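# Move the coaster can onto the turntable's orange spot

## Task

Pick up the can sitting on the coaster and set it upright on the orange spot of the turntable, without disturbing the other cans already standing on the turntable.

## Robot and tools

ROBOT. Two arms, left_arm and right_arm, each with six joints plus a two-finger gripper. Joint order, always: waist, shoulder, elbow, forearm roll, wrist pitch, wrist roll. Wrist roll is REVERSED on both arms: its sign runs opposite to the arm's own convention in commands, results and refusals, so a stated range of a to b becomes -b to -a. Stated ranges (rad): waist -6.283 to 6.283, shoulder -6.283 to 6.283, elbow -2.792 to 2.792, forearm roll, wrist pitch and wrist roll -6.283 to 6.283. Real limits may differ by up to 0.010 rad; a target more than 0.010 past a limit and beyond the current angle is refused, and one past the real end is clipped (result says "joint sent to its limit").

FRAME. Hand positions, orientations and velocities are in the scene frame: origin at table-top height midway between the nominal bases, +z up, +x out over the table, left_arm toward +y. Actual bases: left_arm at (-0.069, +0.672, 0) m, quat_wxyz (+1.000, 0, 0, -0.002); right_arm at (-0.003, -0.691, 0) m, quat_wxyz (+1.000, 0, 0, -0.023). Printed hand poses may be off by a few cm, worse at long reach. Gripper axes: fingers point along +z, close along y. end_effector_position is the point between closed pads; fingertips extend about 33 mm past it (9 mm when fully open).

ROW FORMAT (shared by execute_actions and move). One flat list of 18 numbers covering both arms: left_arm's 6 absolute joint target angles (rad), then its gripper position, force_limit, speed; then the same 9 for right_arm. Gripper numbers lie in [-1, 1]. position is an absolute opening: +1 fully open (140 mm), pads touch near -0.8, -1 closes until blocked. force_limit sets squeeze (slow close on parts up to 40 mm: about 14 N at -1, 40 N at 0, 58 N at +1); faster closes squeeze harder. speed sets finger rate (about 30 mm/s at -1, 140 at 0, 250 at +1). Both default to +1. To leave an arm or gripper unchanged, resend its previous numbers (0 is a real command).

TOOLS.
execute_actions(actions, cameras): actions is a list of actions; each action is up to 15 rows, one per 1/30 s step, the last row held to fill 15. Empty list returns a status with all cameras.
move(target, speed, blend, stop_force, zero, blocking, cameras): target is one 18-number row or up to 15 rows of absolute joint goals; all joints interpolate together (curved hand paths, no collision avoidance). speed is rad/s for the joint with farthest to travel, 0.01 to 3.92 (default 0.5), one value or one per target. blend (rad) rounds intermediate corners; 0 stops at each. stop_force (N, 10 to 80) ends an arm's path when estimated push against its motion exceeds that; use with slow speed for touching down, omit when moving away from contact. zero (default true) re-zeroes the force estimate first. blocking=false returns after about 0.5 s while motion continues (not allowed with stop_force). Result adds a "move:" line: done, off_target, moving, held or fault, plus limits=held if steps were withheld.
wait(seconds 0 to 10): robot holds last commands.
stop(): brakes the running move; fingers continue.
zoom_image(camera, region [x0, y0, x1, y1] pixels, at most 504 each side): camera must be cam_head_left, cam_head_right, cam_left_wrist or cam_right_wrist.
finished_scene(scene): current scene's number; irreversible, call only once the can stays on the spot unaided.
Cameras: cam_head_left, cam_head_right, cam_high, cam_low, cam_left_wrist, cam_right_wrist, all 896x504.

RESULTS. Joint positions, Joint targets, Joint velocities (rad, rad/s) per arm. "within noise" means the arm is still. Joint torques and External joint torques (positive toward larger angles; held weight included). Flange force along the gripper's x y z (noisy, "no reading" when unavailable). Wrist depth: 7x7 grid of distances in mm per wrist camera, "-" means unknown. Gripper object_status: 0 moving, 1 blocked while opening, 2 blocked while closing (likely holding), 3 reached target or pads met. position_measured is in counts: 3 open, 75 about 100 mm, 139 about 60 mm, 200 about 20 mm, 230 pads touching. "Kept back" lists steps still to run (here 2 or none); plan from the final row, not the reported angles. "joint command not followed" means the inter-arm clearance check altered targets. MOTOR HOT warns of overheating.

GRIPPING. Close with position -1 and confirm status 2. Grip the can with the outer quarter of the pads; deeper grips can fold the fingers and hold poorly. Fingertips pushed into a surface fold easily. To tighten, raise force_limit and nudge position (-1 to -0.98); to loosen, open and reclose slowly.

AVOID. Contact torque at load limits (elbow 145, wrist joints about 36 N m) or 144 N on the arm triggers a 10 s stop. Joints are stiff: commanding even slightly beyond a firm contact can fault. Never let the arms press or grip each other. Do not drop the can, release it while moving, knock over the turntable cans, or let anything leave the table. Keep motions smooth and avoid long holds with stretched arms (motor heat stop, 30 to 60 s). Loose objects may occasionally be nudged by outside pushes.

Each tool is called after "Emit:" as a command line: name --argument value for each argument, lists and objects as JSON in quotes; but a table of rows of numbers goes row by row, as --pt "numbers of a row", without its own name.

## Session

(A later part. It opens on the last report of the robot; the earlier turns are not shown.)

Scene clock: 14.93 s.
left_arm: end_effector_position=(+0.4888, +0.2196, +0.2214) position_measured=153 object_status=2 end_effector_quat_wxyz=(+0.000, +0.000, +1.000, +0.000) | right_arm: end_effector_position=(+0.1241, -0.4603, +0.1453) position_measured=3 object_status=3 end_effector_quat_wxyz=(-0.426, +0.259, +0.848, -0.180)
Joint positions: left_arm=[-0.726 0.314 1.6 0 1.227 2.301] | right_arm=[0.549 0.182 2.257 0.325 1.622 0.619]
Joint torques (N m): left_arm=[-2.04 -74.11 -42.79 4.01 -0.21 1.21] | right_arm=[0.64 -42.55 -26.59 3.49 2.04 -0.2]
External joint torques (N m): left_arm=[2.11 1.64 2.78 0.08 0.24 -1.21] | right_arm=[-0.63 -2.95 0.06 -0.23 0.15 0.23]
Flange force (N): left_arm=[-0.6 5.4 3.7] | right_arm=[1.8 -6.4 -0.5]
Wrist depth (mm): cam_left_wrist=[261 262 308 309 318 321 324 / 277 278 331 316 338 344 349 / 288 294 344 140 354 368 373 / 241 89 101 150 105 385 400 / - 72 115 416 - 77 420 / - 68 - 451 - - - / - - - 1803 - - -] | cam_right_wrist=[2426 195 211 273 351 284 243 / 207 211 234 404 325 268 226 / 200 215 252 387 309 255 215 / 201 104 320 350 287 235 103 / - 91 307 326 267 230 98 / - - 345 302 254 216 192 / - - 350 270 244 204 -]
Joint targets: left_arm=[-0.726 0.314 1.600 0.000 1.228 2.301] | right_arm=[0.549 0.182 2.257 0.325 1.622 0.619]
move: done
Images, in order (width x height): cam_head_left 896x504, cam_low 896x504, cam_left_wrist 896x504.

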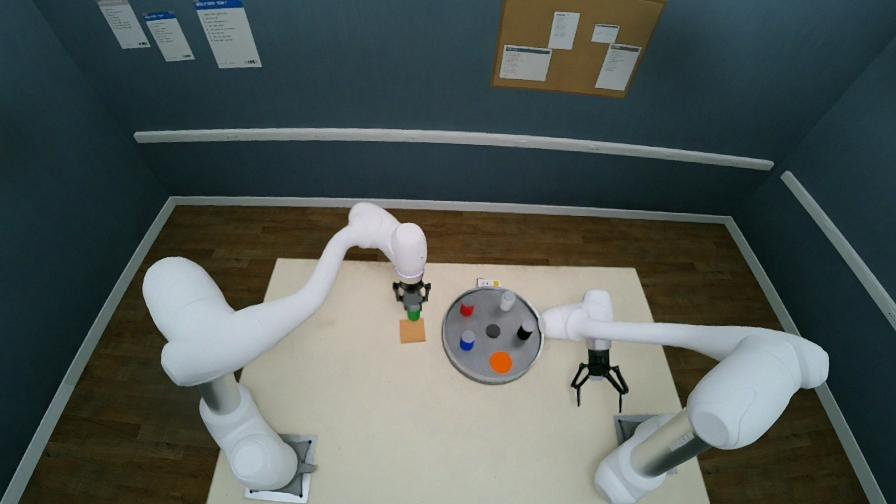

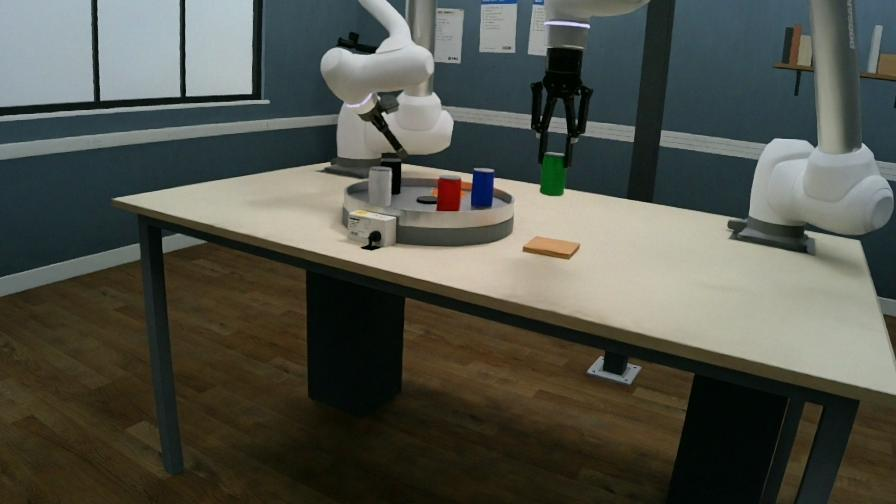

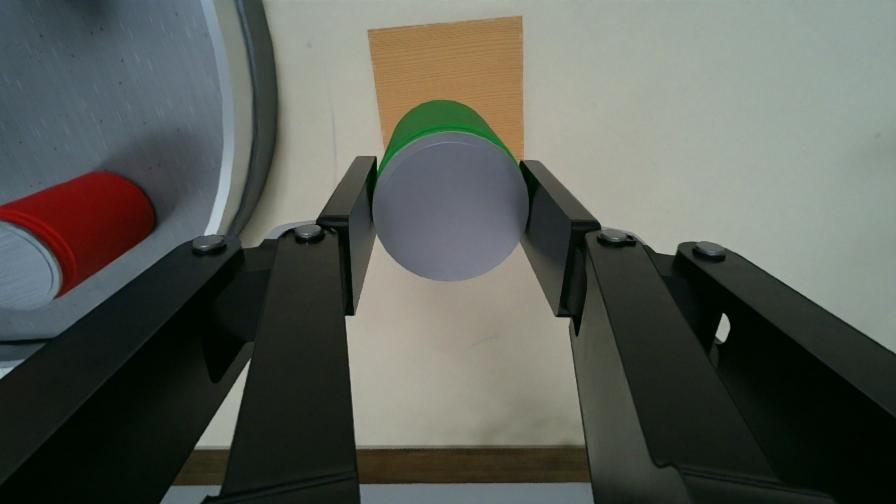

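Emit:
move --target '[-0.8682,0.4765,1.3279,0,1.3372,2.443,-1,-0.5,-1,0.549,0.182,2.257,0.325,1.622,0.619,1,1,1]' --speed 0.35 --cameras '["cam_left_wrist","cam_head_left"]'

Emit:
wait --seconds 1.3 --cameras '["cam_left_wrist"]'

Emit:
wait --seconds 1.3 --cameras '["cam_left_wrist"]'

Emit:
wait --seconds 1.3 --cameras '["cam_left_wrist"]'

Emit:
wait --seconds 1.3 --cameras '["cam_left_wrist"]'

Scene clock: 16.40 s.
left_arm: end_effector_position=(+0.4899, +0.0606, +0.2416) position_measured=153 object_status=2 end_effector_quat_wxyz=(+0.000, +0.000, +1.000, +0.000) | right_arm: end_effector_position=(+0.1241, -0.4603, +0.1453) position_measured=3 object_status=3 end_effector_quat_wxyz=(-0.426, +0.259, +0.848, -0.180)
Joint positions: left_arm=[-0.868 0.476 1.328 0 1.337 2.443] | right_arm=[0.549 0.182 2.257 0.325 1.622 0.619]
Joint torques (N m): left_arm=[-2.29 -92.63 -44.17 4.14 -0.09 1.17] | right_arm=[1.12 -42.25 -26.58 3.42 1.96 -0.25]
External joint torques (N m): left_arm=[2.37 3.14 2.8 0.07 0.12 -1.17] | right_arm=[-1.12 -3.17 0.14 -0.15 0.24 0.27]
Flange force (N): left_arm=[-2.1 4.0 4.5] | right_arm=[1.4 -7.5 -0.7]
Wrist depth (mm): cam_left_wrist=[277 277 282 282 332 334 344 / 293 294 300 296 353 354 368 / 313 317 312 140 365 388 396 / 331 90 102 150 105 403 424 / - 72 116 438 - 77 446 / - 68 473 478 - - - / - - - 1752 - - -] | cam_right_wrist=[2426 195 210 260 341 288 235 / 207 211 234 404 317 268 228 / 199 215 256 397 - 256 215 / 201 104 322 369 273 143 103 / - 91 309 331 263 230 98 / - - 345 305 255 216 192 / - - 345 292 241 207 189]
Joint targets: left_arm=[-0.868 0.476 1.328 0.000 1.337 2.443] | right_arm=[0.549 0.182 2.257 0.325 1.622 0.619]
move: done
Images, in order (width x height): cam_head_left 896x504, cam_left_wrist 896x504.

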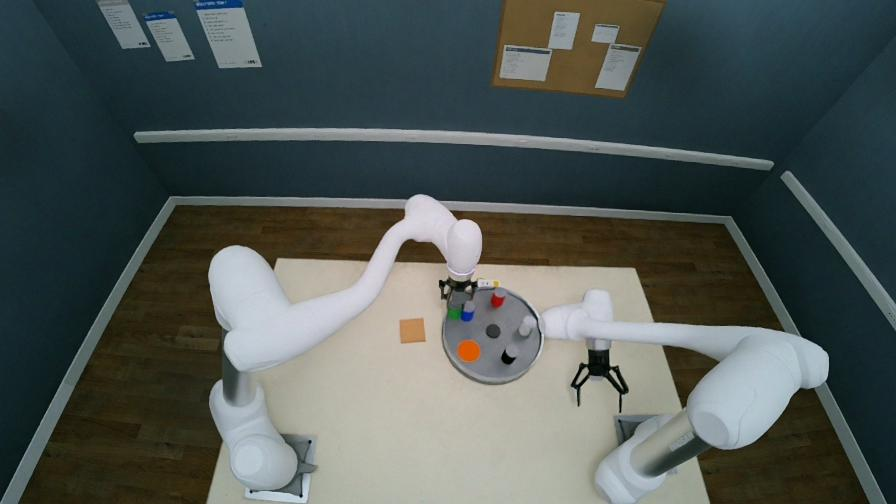

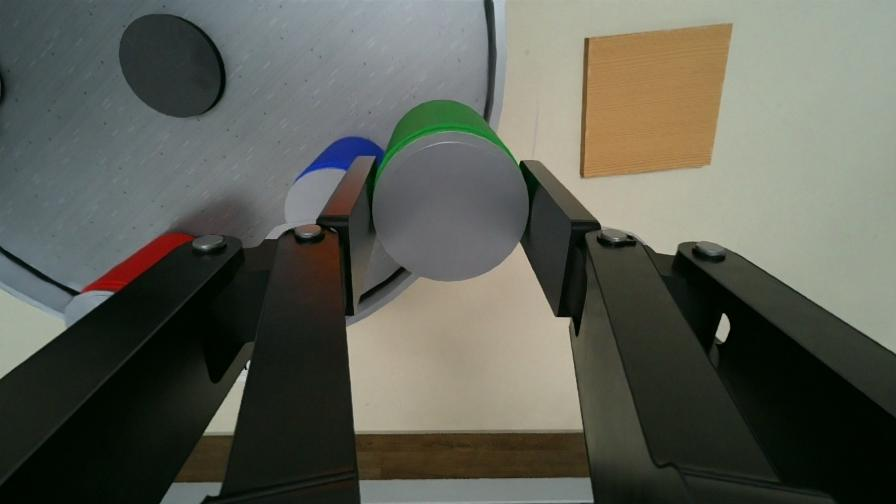

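Scene clock: 17.70 s.
left_arm: end_effector_position=(+0.4899, +0.0605, +0.2415) position_measured=153 object_status=2 end_effector_quat_wxyz=(+0.000, +0.000, +1.000, +0.000) | right_arm: end_effector_position=(+0.1241, -0.4603, +0.1453) position_measured=3 object_status=3 end_effector_quat_wxyz=(-0.426, +0.259, +0.848, -0.180)
Joint positions: left_arm=[-0.868 0.477 1.328 0 1.337 2.443] | right_arm=[0.549 0.182 2.257 0.325 1.622 0.619]
Joint torques (N m): left_arm=[-1.86 -91.63 -44.28 4.11 -0.12 1.18] | right_arm=[0.72 -42.23 -26.46 3.47 2.03 -0.26]
External joint torques (N m): left_arm=[1.72 2.11 2.89 0.11 0.14 -1.19] | right_arm=[-0.69 -3.4 -0.07 -0.2 0.17 0.28]
Flange force (N): left_arm=[-0.3 4.9 4.2] | right_arm=[2.3 -7.2 -0.7]
Wrist depth (mm): cam_left_wrist=[277 277 282 283 333 336 344 / 294 294 297 275 353 355 366 / 314 318 314 140 362 388 391 / 333 93 101 150 105 405 420 / - 72 116 439 - 77 442 / - 68 474 477 - - - / - - - 1715 - - -] | cam_right_wrist=[- 196 211 394 360 273 239 / 207 211 235 401 325 269 226 / 199 214 253 385 306 256 215 / 200 104 323 361 291 143 103 / - 91 307 323 270 227 98 / - 296 344 302 254 216 192 / - - 359 280 239 206 189]
Joint targets: left_arm=[-0.868 0.476 1.328 0.000 1.337 2.443] | right_arm=[0.549 0.182 2.257 0.325 1.622 0.619]
Tool commands: left_gripper/position=-1.0 left_gripper/force_limit=-0.5 left_gripper/speed=-1.0 right_gripper/position=+1.0 right_gripper/force_limit=+1.0 right_gripper/speed=+1.0
wait: 1.30 s; at rest by 0.17 s
Images, in order (width x height): cam_left_wrist 896x504.

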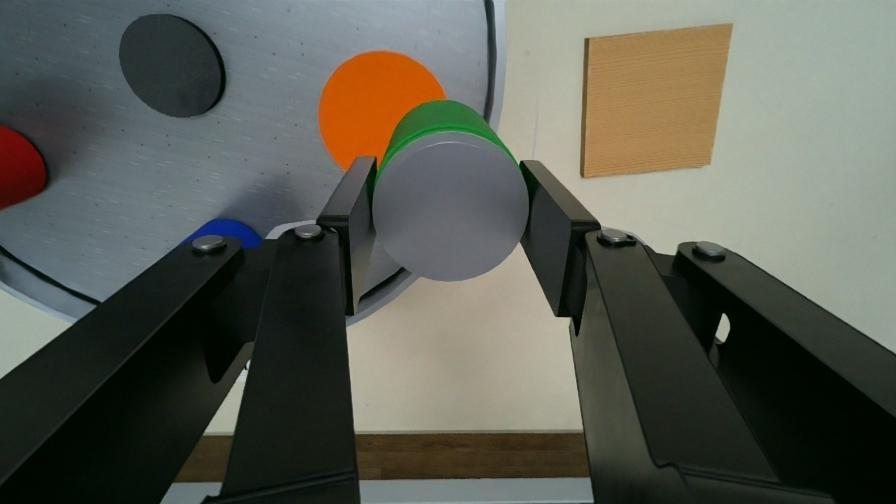

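Scene clock: 19.00 s.
left_arm: end_effector_position=(+0.4899, +0.0605, +0.2415) position_measured=153 object_status=2 end_effector_quat_wxyz=(+0.000, +0.000, +1.000, +0.000) | right_arm: end_effector_position=(+0.1241, -0.4603, +0.1453) position_measured=3 object_status=3 end_effector_quat_wxyz=(-0.426, +0.259, +0.848, -0.180)
Joint positions: left_arm=[-0.868 0.477 1.328 0 1.337 2.443] | right_arm=[0.549 0.182 2.257 0.325 1.622 0.619]
Joint torques (N m): left_arm=[-1.97 -91.59 -44.29 4.08 -0.14 1.17] | right_arm=[0.4 -42.21 -26.45 3.47 2.06 -0.21]
External joint torques (N m): left_arm=[2.74 1.83 2.88 0.16 0.16 -1.17] | right_arm=[-0.4 -3.21 -0.04 -0.21 0.13 0.24]
Flange force (N): left_arm=[-0.9 6.0 4.1] | right_arm=[2.5 -6.5 -0.4]
Wrist depth (mm): cam_left_wrist=[277 277 207 280 336 334 344 / 294 294 301 279 353 355 365 / 306 317 314 141 372 389 391 / 332 89 102 150 105 405 424 / - 72 116 441 - 77 445 / - 68 470 476 - - - / - - - 1715 - - -] | cam_right_wrist=[- 195 210 270 345 285 241 / 207 213 235 413 313 265 226 / 200 215 253 383 325 247 215 / 200 104 322 352 293 143 103 / - 91 308 327 274 225 98 / - 289 346 304 254 215 192 / - - 362 294 240 206 189]
Joint targets: left_arm=[-0.868 0.476 1.328 0.000 1.337 2.443] | right_arm=[0.549 0.182 2.257 0.325 1.622 0.619]
Tool commands: left_gripper/position=-1.0 left_gripper/force_limit=-0.5 left_gripper/speed=-1.0 right_gripper/position=+1.0 right_gripper/force_limit=+1.0 right_gripper/speed=+1.0
wait: 1.30 s; at rest by 0.17 s
Images, in order (width x height): cam_left_wrist 896x504.

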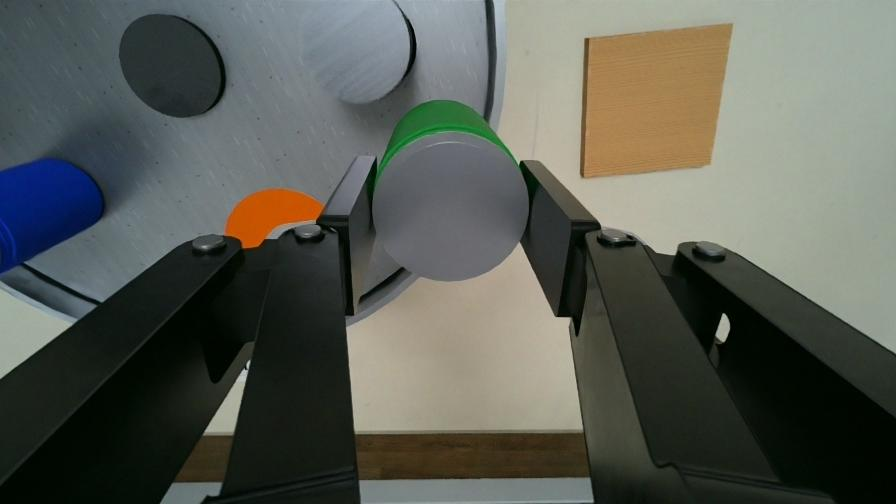

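Scene clock: 20.30 s.
left_arm: end_effector_position=(+0.4899, +0.0605, +0.2415) position_measured=153 object_status=2 end_effector_quat_wxyz=(+0.000, +0.000, +1.000, +0.000) | right_arm: end_effector_position=(+0.1241, -0.4603, +0.1453) position_measured=3 object_status=3 end_effector_quat_wxyz=(-0.426, +0.259, +0.848, -0.180)
Joint positions: left_arm=[-0.868 0.477 1.328 0 1.337 2.443] | right_arm=[0.549 0.182 2.257 0.325 1.622 0.619]
Joint torques (N m): left_arm=[-2.07 -91.85 -44.33 4.13 -0.11 1.2] | right_arm=[0.92 -42.36 -26.45 3.54 1.96 -0.24]
External joint torques (N m): left_arm=[2.41 2.16 2.92 0.11 0.13 -1.2] | right_arm=[-0.92 -3.13 -0.08 -0.27 0.23 0.27]
Flange force (N): left_arm=[-0.9 5.4 4.3] | right_arm=[1.6 -7.1 -1.0]
Wrist depth (mm): cam_left_wrist=[277 277 285 283 333 333 345 / 294 294 299 295 353 354 369 / 314 317 312 140 366 387 394 / 332 93 102 150 105 404 420 / - 72 116 436 - 77 440 / - 68 474 466 - - - / - - - 1680 - - -] | cam_right_wrist=[2426 195 211 258 342 284 240 / 207 213 235 376 317 277 227 / 199 215 253 373 312 259 215 / 201 104 320 350 285 240 103 / - 91 310 325 269 230 98 / - - 345 306 268 216 191 / - - 351 289 246 206 189]
Joint targets: left_arm=[-0.868 0.476 1.328 0.000 1.337 2.443] | right_arm=[0.549 0.182 2.257 0.325 1.622 0.619]
Tool commands: left_gripper/position=-1.0 left_gripper/force_limit=-0.5 left_gripper/speed=-1.0 right_gripper/position=+1.0 right_gripper/force_limit=+1.0 right_gripper/speed=+1.0
wait: 1.30 s; at rest by 0.17 s
Images, in order (width x height): cam_left_wrist 896x504.

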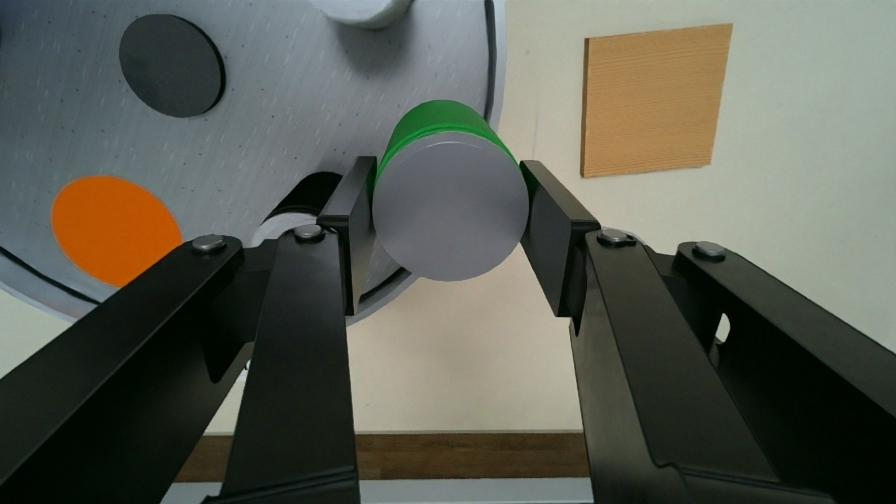

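Scene clock: 21.60 s.
left_arm: end_effector_position=(+0.4899, +0.0605, +0.2415) position_measured=153 object_status=2 end_effector_quat_wxyz=(+0.000, +0.000, +1.000, +0.000) | right_arm: end_effector_position=(+0.1241, -0.4603, +0.1453) position_measured=3 object_status=3 end_effector_quat_wxyz=(-0.426, +0.259, +0.848, -0.180)
Joint positions: left_arm=[-0.868 0.477 1.328 0 1.337 2.443] | right_arm=[0.549 0.182 2.257 0.325 1.622 0.619]
Joint torques (N m): left_arm=[-1.8 -91.59 -44.16 4.1 -0.13 1.19] | right_arm=[0.88 -42.6 -26.45 3.5 1.99 -0.26]
External joint torques (N m): left_arm=[1.86 2.08 2.79 0.12 0.15 -1.19] | right_arm=[-0.87 -2.9 -0.01 -0.24 0.21 0.28]
Flange force (N): left_arm=[-0.5 4.9 4.1] | right_arm=[1.4 -6.7 -0.8]
Wrist depth (mm): cam_left_wrist=[277 276 283 285 332 335 342 / 296 295 299 296 353 357 366 / 313 316 311 140 368 387 395 / 332 90 101 150 105 407 423 / - 72 116 437 - 77 445 / - 68 474 477 - - - / - - - 1703 - - -] | cam_right_wrist=[- 195 210 250 354 287 238 / 207 211 236 357 316 274 226 / 199 215 256 382 309 253 216 / 200 104 320 359 298 143 103 / - 91 310 322 260 230 98 / - - 345 307 254 215 193 / - - 350 281 240 206 188]
Joint targets: left_arm=[-0.868 0.476 1.328 0.000 1.337 2.443] | right_arm=[0.549 0.182 2.257 0.325 1.622 0.619]
Tool commands: left_gripper/position=-1.0 left_gripper/force_limit=-0.5 left_gripper/speed=-1.0 right_gripper/position=+1.0 right_gripper/force_limit=+1.0 right_gripper/speed=+1.0
wait: 1.30 s; at rest by 0.17 s
Images, in order (width x height): cam_left_wrist 896x504.

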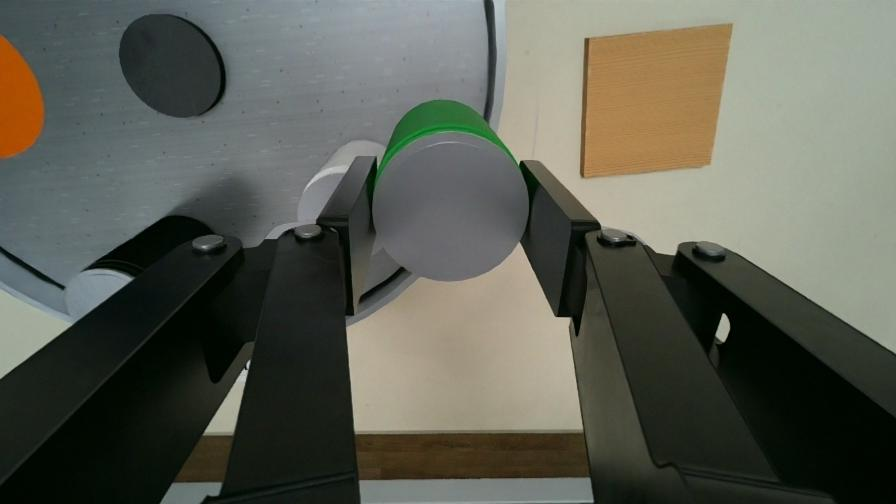

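Emit:
move --pt "-0.8682 0.4604 1.2610 0 1.4202 2.443 -1 -0.5 -1 0.549 0.182 2.257 0.325 1.622 0.619 1 1 1" --pt "-1.0206 0.6832 0.9220 0 1.5364 2.596 -1 -0.5 -1 0.549 0.182 2.257 0.325 1.622 0.619 1 1 1" --pt "-1.0206 0.7093 1.0756 0 1.3567 2.596 -1 -0.5 -1 0.549 0.182 2.257 0.325 1.622 0.619 1 1 1" --speed '[0.3,0.4,0.25]' --blend '[0.05,0.02,0]' --cameras '["cam_low","cam_left_wrist","cam_head_left"]'

Emit:
move --target '[-1.0206,0.7246,1.1137,0,1.3033,2.596,-1,-0.5,-1,0.549,0.182,2.257,0.325,1.622,0.619,1,1,1]' --speed 0.04 --stop_force 10 --cameras '["cam_low","cam_left_wrist"]'

Scene clock: 25.17 s.
left_arm: end_effector_position=(+0.4538, -0.1214, +0.1716) position_measured=153 object_status=2 end_effector_quat_wxyz=(+0.000, +0.000, +1.000, +0.000) | right_arm: end_effector_position=(+0.1241, -0.4603, +0.1453) position_measured=3 object_status=3 end_effector_quat_wxyz=(-0.426, +0.259, +0.848, -0.180)
Joint positions: left_arm=[-1.021 0.709 1.076 0 1.357 2.596] | right_arm=[0.549 0.182 2.257 0.325 1.622 0.619]
Joint torques (N m): left_arm=[-1.81 -112.34 -44.35 4.15 -0.11 1.18] | right_arm=[0.58 -42.37 -26.46 3.45 2.04 -0.25]
External joint torques (N m): left_arm=[1.52 2.35 2.74 0.08 0.12 -1.18] | right_arm=[-0.57 -3.14 0.01 -0.19 0.16 0.27]
Flange force (N): left_arm=[-0.1 5.0 3.9] | right_arm=[2.2 -6.6 -0.5]
Wrist depth (mm): cam_left_wrist=[214 217 220 222 224 - 226 / 226 226 233 231 240 243 243 / 158 177 243 140 250 260 262 / 167 93 102 150 105 272 328 / - 72 116 288 - 77 363 / - 68 304 262 - - - / - - - 227 - - -] | cam_right_wrist=[- 195 211 261 367 285 241 / 207 212 234 382 307 266 227 / 200 214 253 376 306 255 214 / 200 104 321 350 285 143 103 / - 91 308 327 262 229 98 / - 288 345 302 259 213 192 / - - 351 273 240 207 189]
Joint targets: left_arm=[-1.021 0.709 1.076 0.000 1.357 2.596] | right_arm=[0.549 0.182 2.257 0.325 1.622 0.619]
move: done; blend cut to 0.0415 rad at target 1
Images, in order (width x height): cam_head_left 896x504, cam_low 896x504, cam_left_wrist 896x504.

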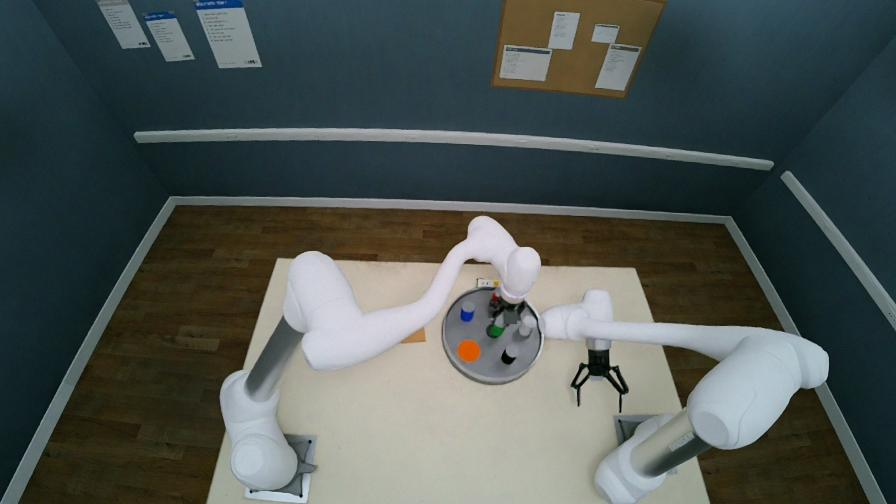

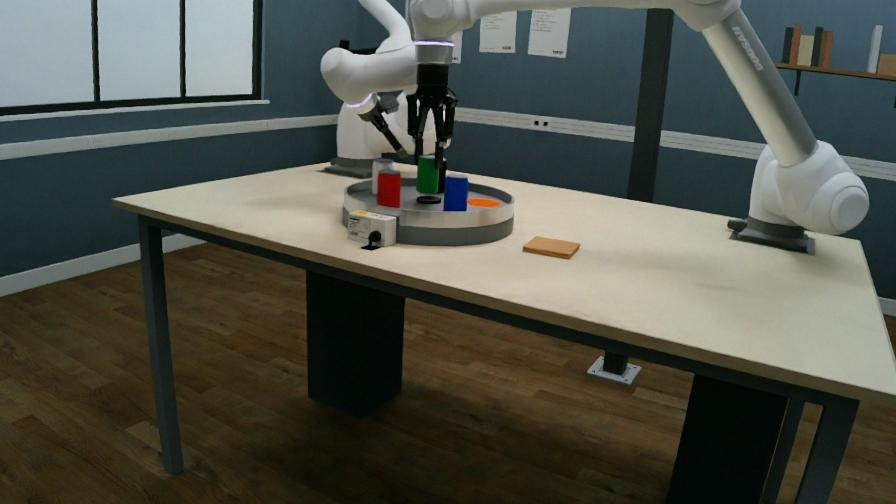

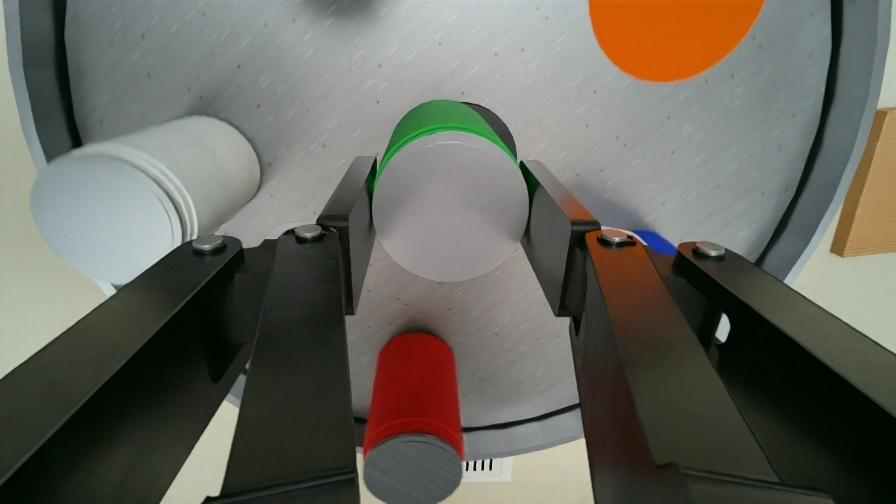

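Scene clock: 26.33 s.
left_arm: end_effector_position=(+0.4540, -0.1217, +0.1569) position_measured=153 object_status=2 end_effector_quat_wxyz=(+0.000, +0.000, +1.000, +0.000) | right_arm: end_effector_position=(+0.1241, -0.4603, +0.1453) position_measured=3 object_status=3 end_effector_quat_wxyz=(-0.426, +0.259, +0.848, -0.180)
Joint positions: left_arm=[-1.021 0.716 1.092 0 1.334 2.596] | right_arm=[0.549 0.182 2.257 0.325 1.622 0.619]
Joint torques (N m): left_arm=[-1.13 -97.94 -36.34 4.51 -0.6 1.22] | right_arm=[0.65 -42.14 -26.6 3.49 1.95 -0.24]
External joint torques (N m): left_arm=[0.76 -12.53 -5.11 -0.31 0.61 -1.22] | right_arm=[-0.67 -3.32 0.1 -0.22 0.24 0.27]
Flange force (N): left_arm=[1.3 5.7 -11.9] | right_arm=[2.2 -7.3 -0.5]
Wrist depth (mm): cam_left_wrist=[202 205 206 209 211 214 215 / 216 217 220 216 225 226 227 / 226 231 228 140 234 238 244 / 239 93 101 149 105 253 261 / - 72 116 273 - 76 344 / - 68 296 287 - - - / - - - 295 - - -] | cam_right_wrist=[- 195 211 390 352 285 257 / 208 212 236 376 321 277 229 / 199 214 256 370 323 244 223 / 201 104 321 348 285 239 103 / - 91 308 327 272 229 98 / - 296 346 301 254 216 192 / - - 352 285 241 206 189]
Joint targets: left_arm=[-1.021 0.716 1.092 0.000 1.334 2.596] | right_arm=[0.549 0.182 2.257 0.325 1.622 0.619]
move: contact (left_arm); left_arm: the wrist pitch is farthest, 0.031 rad from its target
Images, in order (width x height): cam_low 896x504, cam_left_wrist 896x504.

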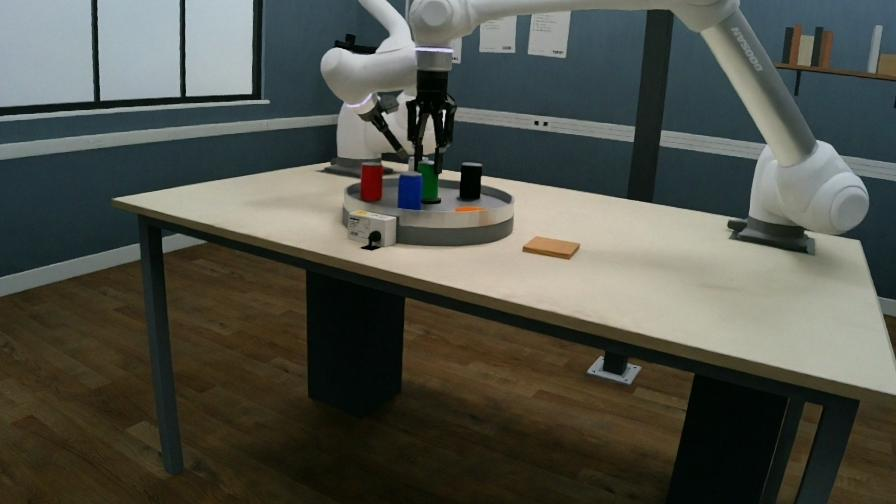

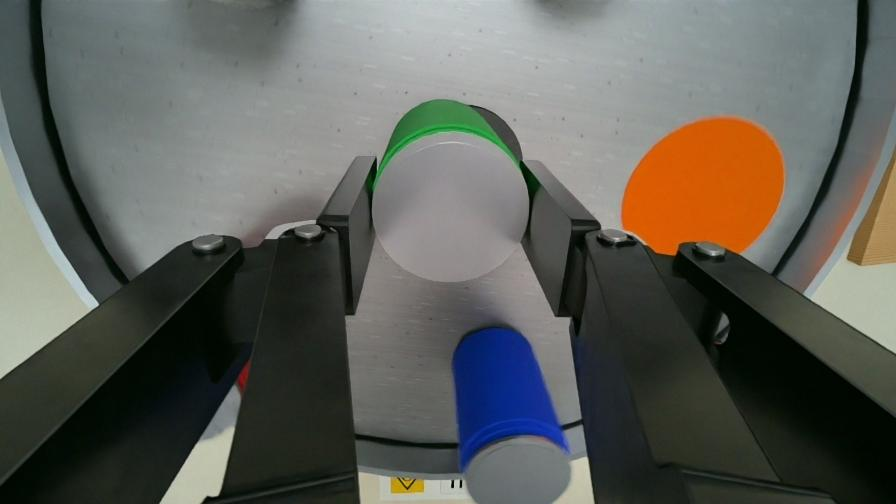

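Emit:
move --pt "-1.0206 0.6832 0.9220 0 1.5364 2.596 -1 -0.5 -1 0.549 0.182 2.257 0.325 1.622 0.619 1 1 1" --pt "-0.9316 0.4853 1.2778 0 1.3785 2.506 -1 -0.5 -1 0.549 0.182 2.257 0.325 1.622 0.619 1 1 1" --speed 0.4 --blend '[0.05,0]'

Scene clock: 28.77 s.
left_arm: end_effector_position=(+0.4557, +0.0184, +0.2615) position_measured=153 object_status=2 end_effector_quat_wxyz=(+0.000, +0.000, +1.000, +0.000) | right_arm: end_effector_position=(+0.1241, -0.4603, +0.1453) position_measured=3 object_status=3 end_effector_quat_wxyz=(-0.426, +0.259, +0.848, -0.180)
Joint positions: left_arm=[-0.932 0.485 1.278 0 1.378 2.506] | right_arm=[0.549 0.182 2.257 0.325 1.622 0.619]
Joint torques (N m): left_arm=[-1.97 -92.52 -44.63 4.18 -0.12 1.19] | right_arm=[0.6 -42.39 -26.56 3.44 1.98 -0.22]
External joint torques (N m): left_arm=[1.56 1.82 2.85 0.06 0.14 -1.19] | right_arm=[-0.62 -2.89 0.15 -0.18 0.21 0.24]
Flange force (N): left_arm=[-0.1 5.1 4.2] | right_arm=[1.9 -6.4 -0.4]
Wrist depth (mm): cam_left_wrist=[293 296 298 300 352 355 363 / 299 312 315 314 374 373 389 / 331 335 332 140 391 399 417 / 349 89 102 150 105 431 448 / - 72 116 456 - 77 468 / - 68 497 503 - - - / - - - 1727 - - -] | cam_right_wrist=[- 195 211 259 339 284 238 / 207 211 235 375 332 268 232 / 200 214 253 394 291 252 214 / 201 104 320 358 279 132 103 / - 91 307 323 268 229 98 / - 288 346 296 257 215 192 / - - 347 287 244 207 189]
Joint targets: left_arm=[-0.932 0.485 1.278 0.000 1.379 2.506] | right_arm=[0.549 0.182 2.257 0.325 1.622 0.619]
move: done

Emit:
wait --seconds 5.9 --cameras '["cam_left_wrist","cam_head_left"]'

Emit:
wait --seconds 0.3 --cameras '["cam_left_wrist"]'

Emit:
wait --seconds 0.2 --cameras '["cam_left_wrist"]'

Emit:
wait --seconds 0.2 --cameras '["cam_left_wrist"]'

Emit:
wait --seconds 0.3 --cameras '["cam_left_wrist"]'

Scene clock: 34.80 s.
left_arm: end_effector_position=(+0.4558, +0.0185, +0.2615) position_measured=153 object_status=2 end_effector_quat_wxyz=(+0.000, +0.000, +1.000, +0.000) | right_arm: end_effector_position=(+0.1241, -0.4603, +0.1453) position_measured=3 object_status=3 end_effector_quat_wxyz=(-0.426, +0.259, +0.848, -0.180)
Joint positions: left_arm=[-0.932 0.485 1.278 0 1.378 2.506] | right_arm=[0.549 0.182 2.257 0.325 1.622 0.619]
Joint torques (N m): left_arm=[-1.79 -93 -44.58 4.19 -0.11 1.18] | right_arm=[0.25 -42.04 -26.56 3.49 2 -0.23]
External joint torques (N m): left_arm=[1.48 2.25 2.81 0.05 0.13 -1.18] | right_arm=[-0.26 -3.29 0.11 -0.23 0.19 0.25]
Flange force (N): left_arm=[-0.5 4.4 4.2] | right_arm=[2.8 -6.7 -0.2]
Wrist depth (mm): cam_left_wrist=[293 296 298 304 351 361 363 / 312 312 317 185 374 376 394 / 334 336 332 140 391 399 414 / 336 89 101 149 105 422 451 / - 72 116 394 - 77 469 / - 68 493 506 - - - / - - - 1727 - - -] | cam_right_wrist=[- 196 211 261 332 279 240 / 209 212 235 393 326 264 227 / 200 215 255 368 314 253 216 / 200 104 323 354 290 239 103 / - 91 308 327 279 229 97 / - - 343 304 257 226 192 / - - 351 297 239 206 189]
Joint targets: left_arm=[-0.932 0.485 1.278 0.000 1.379 2.506] | right_arm=[0.549 0.182 2.257 0.325 1.622 0.619]
Tool commands: left_gripper/position=-1.0 left_gripper/force_limit=-0.5 left_gripper/speed=-1.0 right_gripper/position=+1.0 right_gripper/force_limit=+1.0 right_gripper/speed=+1.0
wait: 5.90 s; at rest by 0.03 s
Images, in order (width x height): cam_head_left 896x504, cam_left_wrist 896x504.

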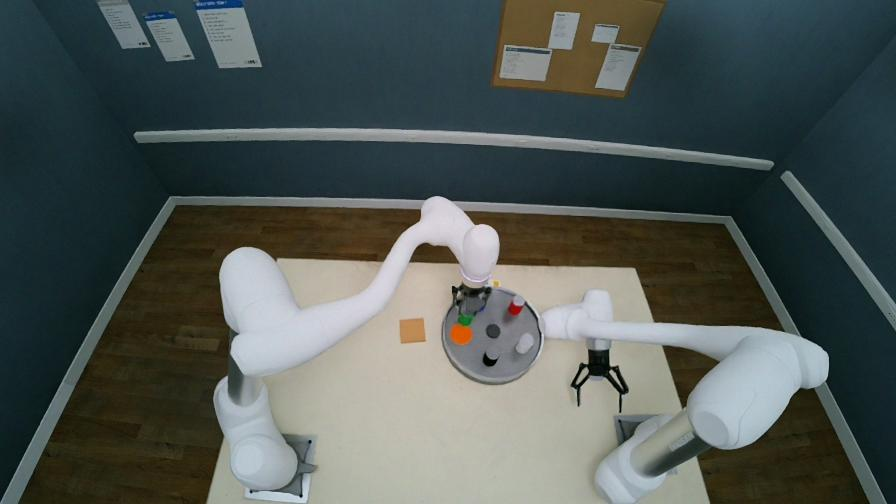

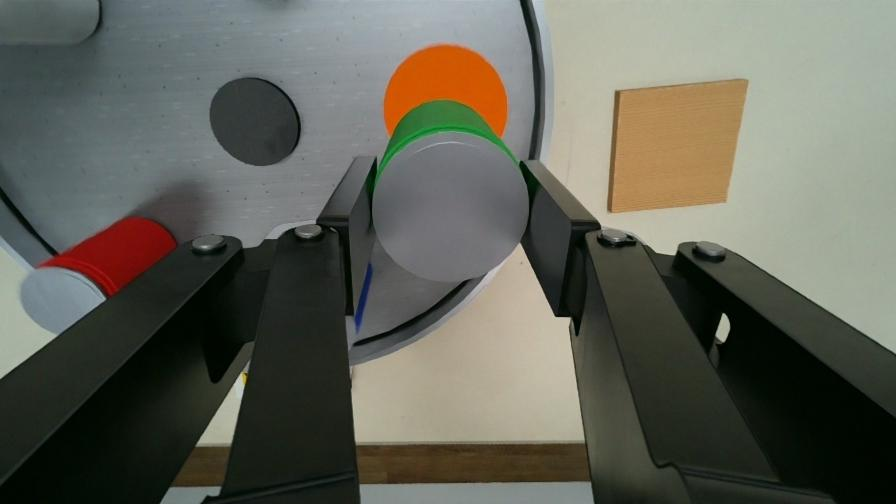

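Scene clock: 35.10 s.
left_arm: end_effector_position=(+0.4558, +0.0185, +0.2615) position_measured=153 object_status=2 end_effector_quat_wxyz=(+0.000, +0.000, +1.000, +0.000) | right_arm: end_effector_position=(+0.1241, -0.4603, +0.1453) position_measured=3 object_status=3 end_effector_quat_wxyz=(-0.426, +0.259, +0.848, -0.180)
Joint positions: left_arm=[-0.932 0.485 1.278 0 1.378 2.506] | right_arm=[0.549 0.182 2.257 0.325 1.622 0.619]
Joint torques (N m): left_arm=[-1.79 -92.78 -44.67 4.15 -0.08 1.18] | right_arm=[0.87 -42.46 -26.62 3.5 2.01 -0.2]
External joint torques (N m): left_arm=[1.92 2.19 2.97 0.1 0.1 -1.18] | right_arm=[-0.87 -3.1 0.11 -0.23 0.18 0.23]
Flange force (N): left_arm=[-0.6 5.2 4.5] | right_arm=[1.6 -7.1 -0.6]
Wrist depth (mm): cam_left_wrist=[294 296 300 304 351 361 366 / 312 310 318 313 369 375 389 / 327 336 332 140 395 401 415 / 277 93 101 149 105 430 442 / - 72 115 453 - 77 469 / - 68 493 498 - - - / - - - 1803 - - -] | cam_right_wrist=[- 194 210 254 321 291 243 / 207 212 234 290 300 276 229 / 199 215 260 402 293 248 216 / 201 104 320 358 284 143 103 / - 91 306 329 268 229 98 / - 297 346 305 254 216 191 / - - 353 286 250 208 190]
Joint targets: left_arm=[-0.932 0.485 1.278 0.000 1.379 2.506] | right_arm=[0.549 0.182 2.257 0.325 1.622 0.619]
Tool commands: left_gripper/position=-1.0 left_gripper/force_limit=-0.5 left_gripper/speed=-1.0 right_gripper/position=+1.0 right_gripper/force_limit=+1.0 right_gripper/speed=+1.0
wait: 0.30 s; at rest by 0.17 s
Images, in order (width x height): cam_left_wrist 896x504.

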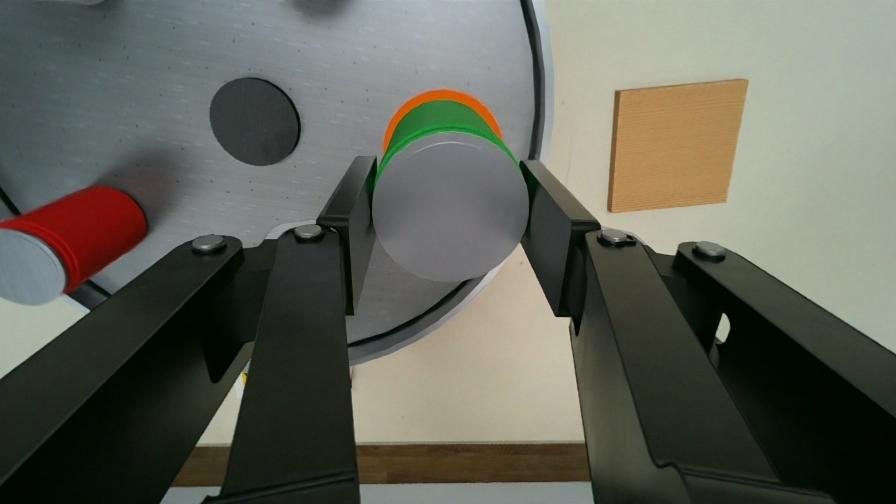

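Scene clock: 35.30 s.
left_arm: end_effector_position=(+0.4558, +0.0185, +0.2615) position_measured=153 object_status=2 end_effector_quat_wxyz=(+0.000, +0.000, +1.000, +0.000) | right_arm: end_effector_position=(+0.1241, -0.4603, +0.1453) position_measured=3 object_status=3 end_effector_quat_wxyz=(-0.426, +0.259, +0.848, -0.180)
Joint positions: left_arm=[-0.932 0.485 1.278 0 1.378 2.506] | right_arm=[0.549 0.182 2.257 0.325 1.622 0.619]
Joint torques (N m): left_arm=[-1.94 -92.81 -44.6 4.18 -0.1 1.2] | right_arm=[0.45 -42.21 -26.52 3.42 1.99 -0.28]
External joint torques (N m): left_arm=[2.44 2 2.86 0.09 0.12 -1.2] | right_arm=[-0.44 -3.39 -0.04 -0.15 0.21 0.3]
Flange force (N): left_arm=[-1.1 5.6 4.2] | right_arm=[2.7 -6.9 -0.5]
Wrist depth (mm): cam_left_wrist=[293 296 299 304 353 364 363 / 312 312 316 314 373 374 388 / 316 336 331 140 392 400 415 / 341 93 102 149 106 431 444 / - 72 115 465 - 77 470 / - 68 493 505 - - - / - - - 1790 - - -] | cam_right_wrist=[- 195 212 255 376 281 242 / 207 211 235 398 320 267 227 / 200 214 253 397 290 245 216 / 201 104 321 357 285 144 103 / - 91 308 331 269 229 98 / - 296 344 305 254 217 192 / - - 354 285 239 211 189]
Joint targets: left_arm=[-0.932 0.485 1.278 0.000 1.379 2.506] | right_arm=[0.549 0.182 2.257 0.325 1.622 0.619]
Tool commands: left_gripper/position=-1.0 left_gripper/force_limit=-0.5 left_gripper/speed=-1.0 right_gripper/position=+1.0 right_gripper/force_limit=+1.0 right_gripper/speed=+1.0
wait: 0.20 s; at rest by 0.17 s
Images, in order (width x height): cam_left_wrist 896x504.

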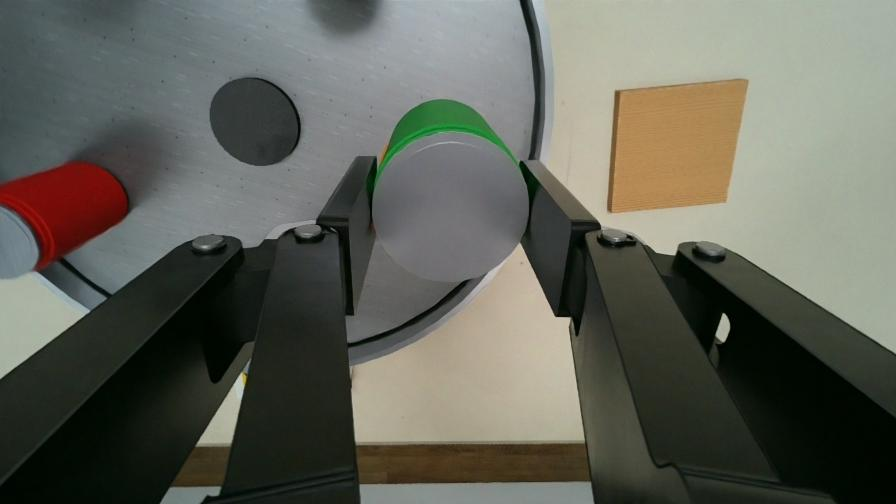

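Scene clock: 35.50 s.
left_arm: end_effector_position=(+0.4558, +0.0185, +0.2615) position_measured=153 object_status=2 end_effector_quat_wxyz=(+0.000, +0.000, +1.000, +0.000) | right_arm: end_effector_position=(+0.1241, -0.4603, +0.1453) position_measured=3 object_status=3 end_effector_quat_wxyz=(-0.426, +0.259, +0.848, -0.180)
Joint positions: left_arm=[-0.932 0.485 1.278 0 1.378 2.506] | right_arm=[0.549 0.182 2.257 0.325 1.622 0.619]
Joint torques (N m): left_arm=[-2.08 -92.9 -44.68 4.15 -0.11 1.19] | right_arm=[0.29 -42.53 -26.34 3.48 2 -0.22]
External joint torques (N m): left_arm=[2.16 2.03 2.88 0.11 0.13 -1.19] | right_arm=[-0.34 -2.88 -0.18 -0.21 0.19 0.25]
Flange force (N): left_arm=[-0.8 5.3 4.3] | right_arm=[2.3 -5.8 -0.7]
Wrist depth (mm): cam_left_wrist=[293 297 300 304 352 360 365 / 311 313 316 315 374 375 388 / 305 335 330 140 390 400 419 / 349 93 102 149 105 428 439 / - 72 116 450 - 77 475 / - 68 497 501 - - - / - - - 1691 - - -] | cam_right_wrist=[2451 195 211 391 345 294 240 / 209 212 236 383 312 267 226 / 199 213 261 378 304 258 216 / 200 104 320 352 285 239 103 / - 91 307 328 267 232 98 / - 296 345 304 255 222 193 / - - 363 282 239 207 189]
Joint targets: left_arm=[-0.932 0.485 1.278 0.000 1.379 2.506] | right_arm=[0.549 0.182 2.257 0.325 1.622 0.619]
Tool commands: left_gripper/position=-1.0 left_gripper/force_limit=-0.5 left_gripper/speed=-1.0 right_gripper/position=+1.0 right_gripper/force_limit=+1.0 right_gripper/speed=+1.0
wait: 0.20 s; at rest by 0.17 s
Images, in order (width x height): cam_left_wrist 896x504.

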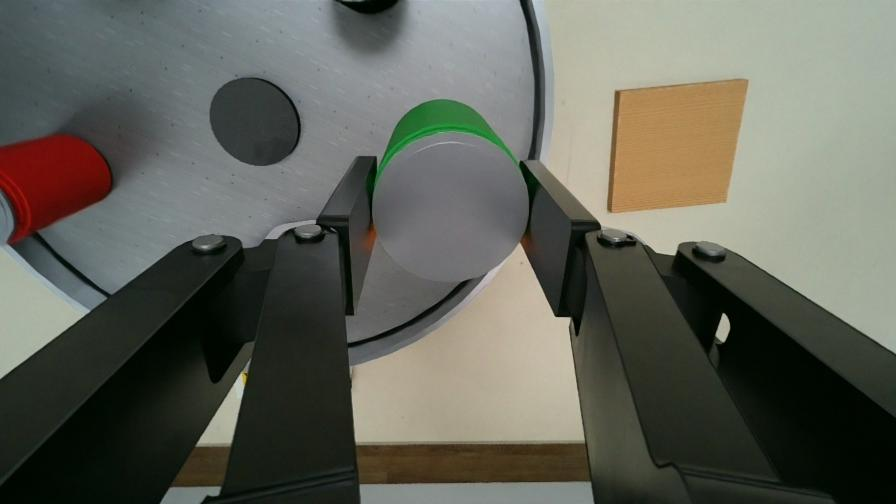

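Scene clock: 35.80 s.
left_arm: end_effector_position=(+0.4558, +0.0185, +0.2615) position_measured=153 object_status=2 end_effector_quat_wxyz=(+0.000, +0.000, +1.000, +0.000) | right_arm: end_effector_position=(+0.1241, -0.4603, +0.1453) position_measured=3 object_status=3 end_effector_quat_wxyz=(-0.426, +0.259, +0.848, -0.180)
Joint positions: left_arm=[-0.932 0.485 1.278 0 1.378 2.506] | right_arm=[0.549 0.182 2.257 0.325 1.622 0.619]
Joint torques (N m): left_arm=[-1.69 -92.6 -44.62 4.15 -0.09 1.16] | right_arm=[0.88 -42.08 -26.58 3.49 2.04 -0.25]
External joint torques (N m): left_arm=[1.5 1.78 2.83 0.1 0.11 -1.16] | right_arm=[-0.9 -3.44 0 -0.21 0.15 0.27]
Flange force (N): left_arm=[0.0 5.1 4.2] | right_arm=[1.9 -7.6 -0.7]
Wrist depth (mm): cam_left_wrist=[294 298 299 302 352 361 362 / 305 311 316 316 372 375 390 / 332 336 331 140 394 403 415 / 348 93 102 149 105 429 447 / - 72 115 458 - 77 465 / - 68 498 500 - - - / - - - 1727 - - -] | cam_right_wrist=[- 195 210 261 346 288 238 / 209 212 235 - 321 268 231 / 199 214 253 379 309 258 217 / 201 104 319 349 286 240 103 / - 91 306 331 267 229 98 / - 284 344 306 252 216 192 / - - 355 278 241 206 189]
Joint targets: left_arm=[-0.932 0.485 1.278 0.000 1.379 2.506] | right_arm=[0.549 0.182 2.257 0.325 1.622 0.619]
Tool commands: left_gripper/position=-1.0 left_gripper/force_limit=-0.5 left_gripper/speed=-1.0 right_gripper/position=+1.0 right_gripper/force_limit=+1.0 right_gripper/speed=+1.0
wait: 0.30 s; at rest by 0.17 s
Images, in order (width x height): cam_left_wrist 896x504.

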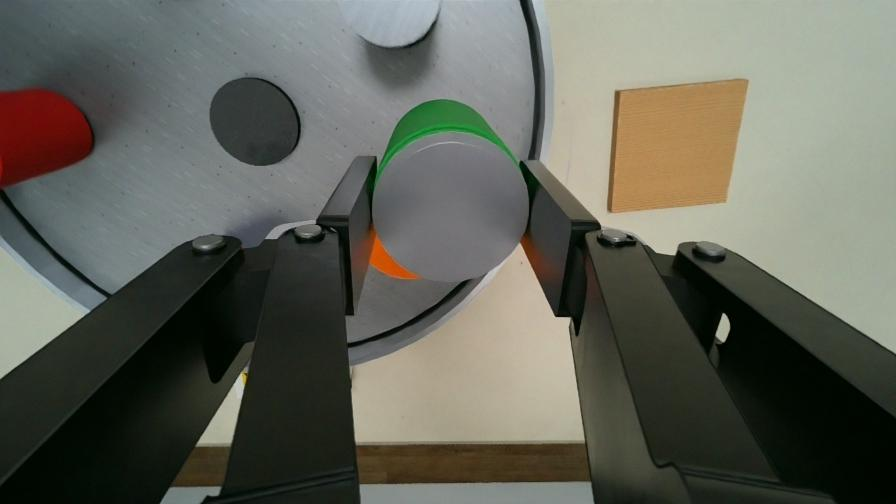

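Emit:
wait --seconds 4

Scene clock: 40.37 s.
left_arm: end_effector_position=(+0.4558, +0.0185, +0.2615) position_measured=153 object_status=2 end_effector_quat_wxyz=(+0.000, +0.000, +1.000, +0.000) | right_arm: end_effector_position=(+0.1241, -0.4603, +0.1453) position_measured=3 object_status=3 end_effector_quat_wxyz=(-0.426, +0.259, +0.848, -0.180)
Joint positions: left_arm=[-0.932 0.485 1.278 0 1.378 2.506] | right_arm=[0.549 0.182 2.257 0.325 1.622 0.619]
Joint torques (N m): left_arm=[-1.92 -92.77 -44.59 4.17 -0.08 1.17] | right_arm=[0.78 -42.43 -26.5 3.48 2 -0.25]
External joint torques (N m): left_arm=[2.16 2.11 2.87 0.09 0.1 -1.17] | right_arm=[-0.78 -3.12 -0.04 -0.2 0.19 0.27]
Flange force (N): left_arm=[-0.9 5.2 4.3] | right_arm=[1.8 -6.9 -0.7]
Wrist depth (mm): cam_left_wrist=[297 297 300 302 354 361 362 / 311 312 316 315 376 374 388 / 323 335 333 140 396 399 416 / 270 93 102 150 105 431 445 / - 72 115 454 - 77 473 / - 68 496 500 - - - / - - - 1817 - - -] | cam_right_wrist=[- 196 211 255 - 285 241 / 206 212 236 357 325 266 231 / 200 214 260 374 306 256 218 / 201 104 319 352 286 240 103 / - 91 309 326 268 231 98 / - 281 344 305 253 214 192 / - - 367 279 240 205 189]
Joint targets: left_arm=[-0.932 0.485 1.278 0.000 1.379 2.506] | right_arm=[0.549 0.182 2.257 0.325 1.622 0.619]
Tool commands: left_gripper/position=-1.0 left_gripper/force_limit=-0.5 left_gripper/speed=-1.0 right_gripper/position=+1.0 right_gripper/force_limit=+1.0 right_gripper/speed=+1.0
wait: 4.00 s; at rest from the start

Emit:
wait --seconds 1.9

Emit:
move --target '[-0.9316,0.5343,1.4014,0,1.2059,2.506,-1,-0.5,-1,0.549,0.182,2.257,0.325,1.622,0.619,1,1,1]' --speed 0.35

Scene clock: 42.33 s.
left_arm: end_effector_position=(+0.4558, +0.0185, +0.2615) position_measured=153 object_status=2 end_effector_quat_wxyz=(+0.000, +0.000, +1.000, +0.000) | right_arm: end_effector_position=(+0.1241, -0.4603, +0.1453) position_measured=3 object_status=3 end_effector_quat_wxyz=(-0.426, +0.259, +0.848, -0.180)
Joint positions: left_arm=[-0.932 0.485 1.278 0 1.378 2.506] | right_arm=[0.549 0.182 2.257 0.325 1.622 0.619]
Joint torques (N m): left_arm=[-2.07 -92.62 -44.54 4.12 -0.11 1.19] | right_arm=[0.58 -42.15 -26.63 3.48 2.03 -0.21]
External joint torques (N m): left_arm=[2 1.83 2.77 0.13 0.14 -1.19] | right_arm=[-0.59 -3.34 0.11 -0.21 0.16 0.23]
Flange force (N): left_arm=[-0.7 5.3 4.0] | right_arm=[2.4 -7.1 -0.3]
Wrist depth (mm): cam_left_wrist=[294 296 302 304 351 362 363 / 310 312 316 315 372 374 386 / 296 336 331 140 392 402 417 / 348 93 102 149 105 433 444 / - 72 115 457 - 77 472 / - 68 495 497 - - - / - - - 1752 - - -] | cam_right_wrist=[2584 195 210 254 352 277 240 / 208 211 235 385 342 267 227 / 199 214 260 366 308 256 215 / 201 104 321 366 270 240 103 / - 91 308 326 278 219 98 / - - 345 304 255 215 192 / - - 362 283 240 206 190]
Joint targets: left_arm=[-0.932 0.485 1.278 0.000 1.379 2.506] | right_arm=[0.549 0.182 2.257 0.325 1.622 0.619]
Tool commands: left_gripper/position=-1.0 left_gripper/force_limit=-0.5 left_gripper/speed=-1.0 right_gripper/position=+1.0 right_gripper/force_limit=+1.0 right_gripper/speed=+1.0
wait: 1.90 s; at rest by 0.10 s

Scene clock: 43.17 s.
left_arm: end_effector_position=(+0.4558, +0.0185, +0.1541) position_measured=153 object_status=2 end_effector_quat_wxyz=(+0.000, +0.000, +1.000, +0.000) | right_arm: end_effector_position=(+0.1241, -0.4603, +0.1453) position_measured=3 object_status=3 end_effector_quat_wxyz=(-0.426, +0.259, +0.848, -0.180)
Joint positions: left_arm=[-0.932 0.534 1.401 0 1.206 2.506] | right_arm=[0.549 0.182 2.257 0.325 1.622 0.619]
Joint torques (N m): left_arm=[-1.85 -95.15 -42.39 3.99 -0.07 1.18] | right_arm=[0.81 -42.23 -26.62 3.49 1.93 -0.27]
External joint torques (N m): left_arm=[2.39 1.9 2.63 0.08 0.09 -1.18] | right_arm=[-0.82 -3.22 0.12 -0.22 0.26 0.29]
Flange force (N): left_arm=[-1.2 5.2 3.6] | right_arm=[1.8 -7.3 -0.6]
Wrist depth (mm): cam_left_wrist=[200 202 204 206 208 261 263 / 212 211 219 193 223 272 274 / 227 222 225 140 221 287 295 / 239 93 101 150 105 301 321 / - 72 116 270 76 77 342 / - 68 189 285 - - - / - - - 399 - - -] | cam_right_wrist=[2451 196 211 391 362 280 243 / 209 212 252 386 326 267 231 / 199 214 252 371 304 255 216 / 199 104 322 351 287 239 104 / - 91 307 327 268 230 98 / - 288 344 306 255 214 192 / - - 366 285 243 205 189]
Joint targets: left_arm=[-0.932 0.534 1.401 0.000 1.206 2.506] | right_arm=[0.549 0.182 2.257 0.325 1.622 0.619]
move: done


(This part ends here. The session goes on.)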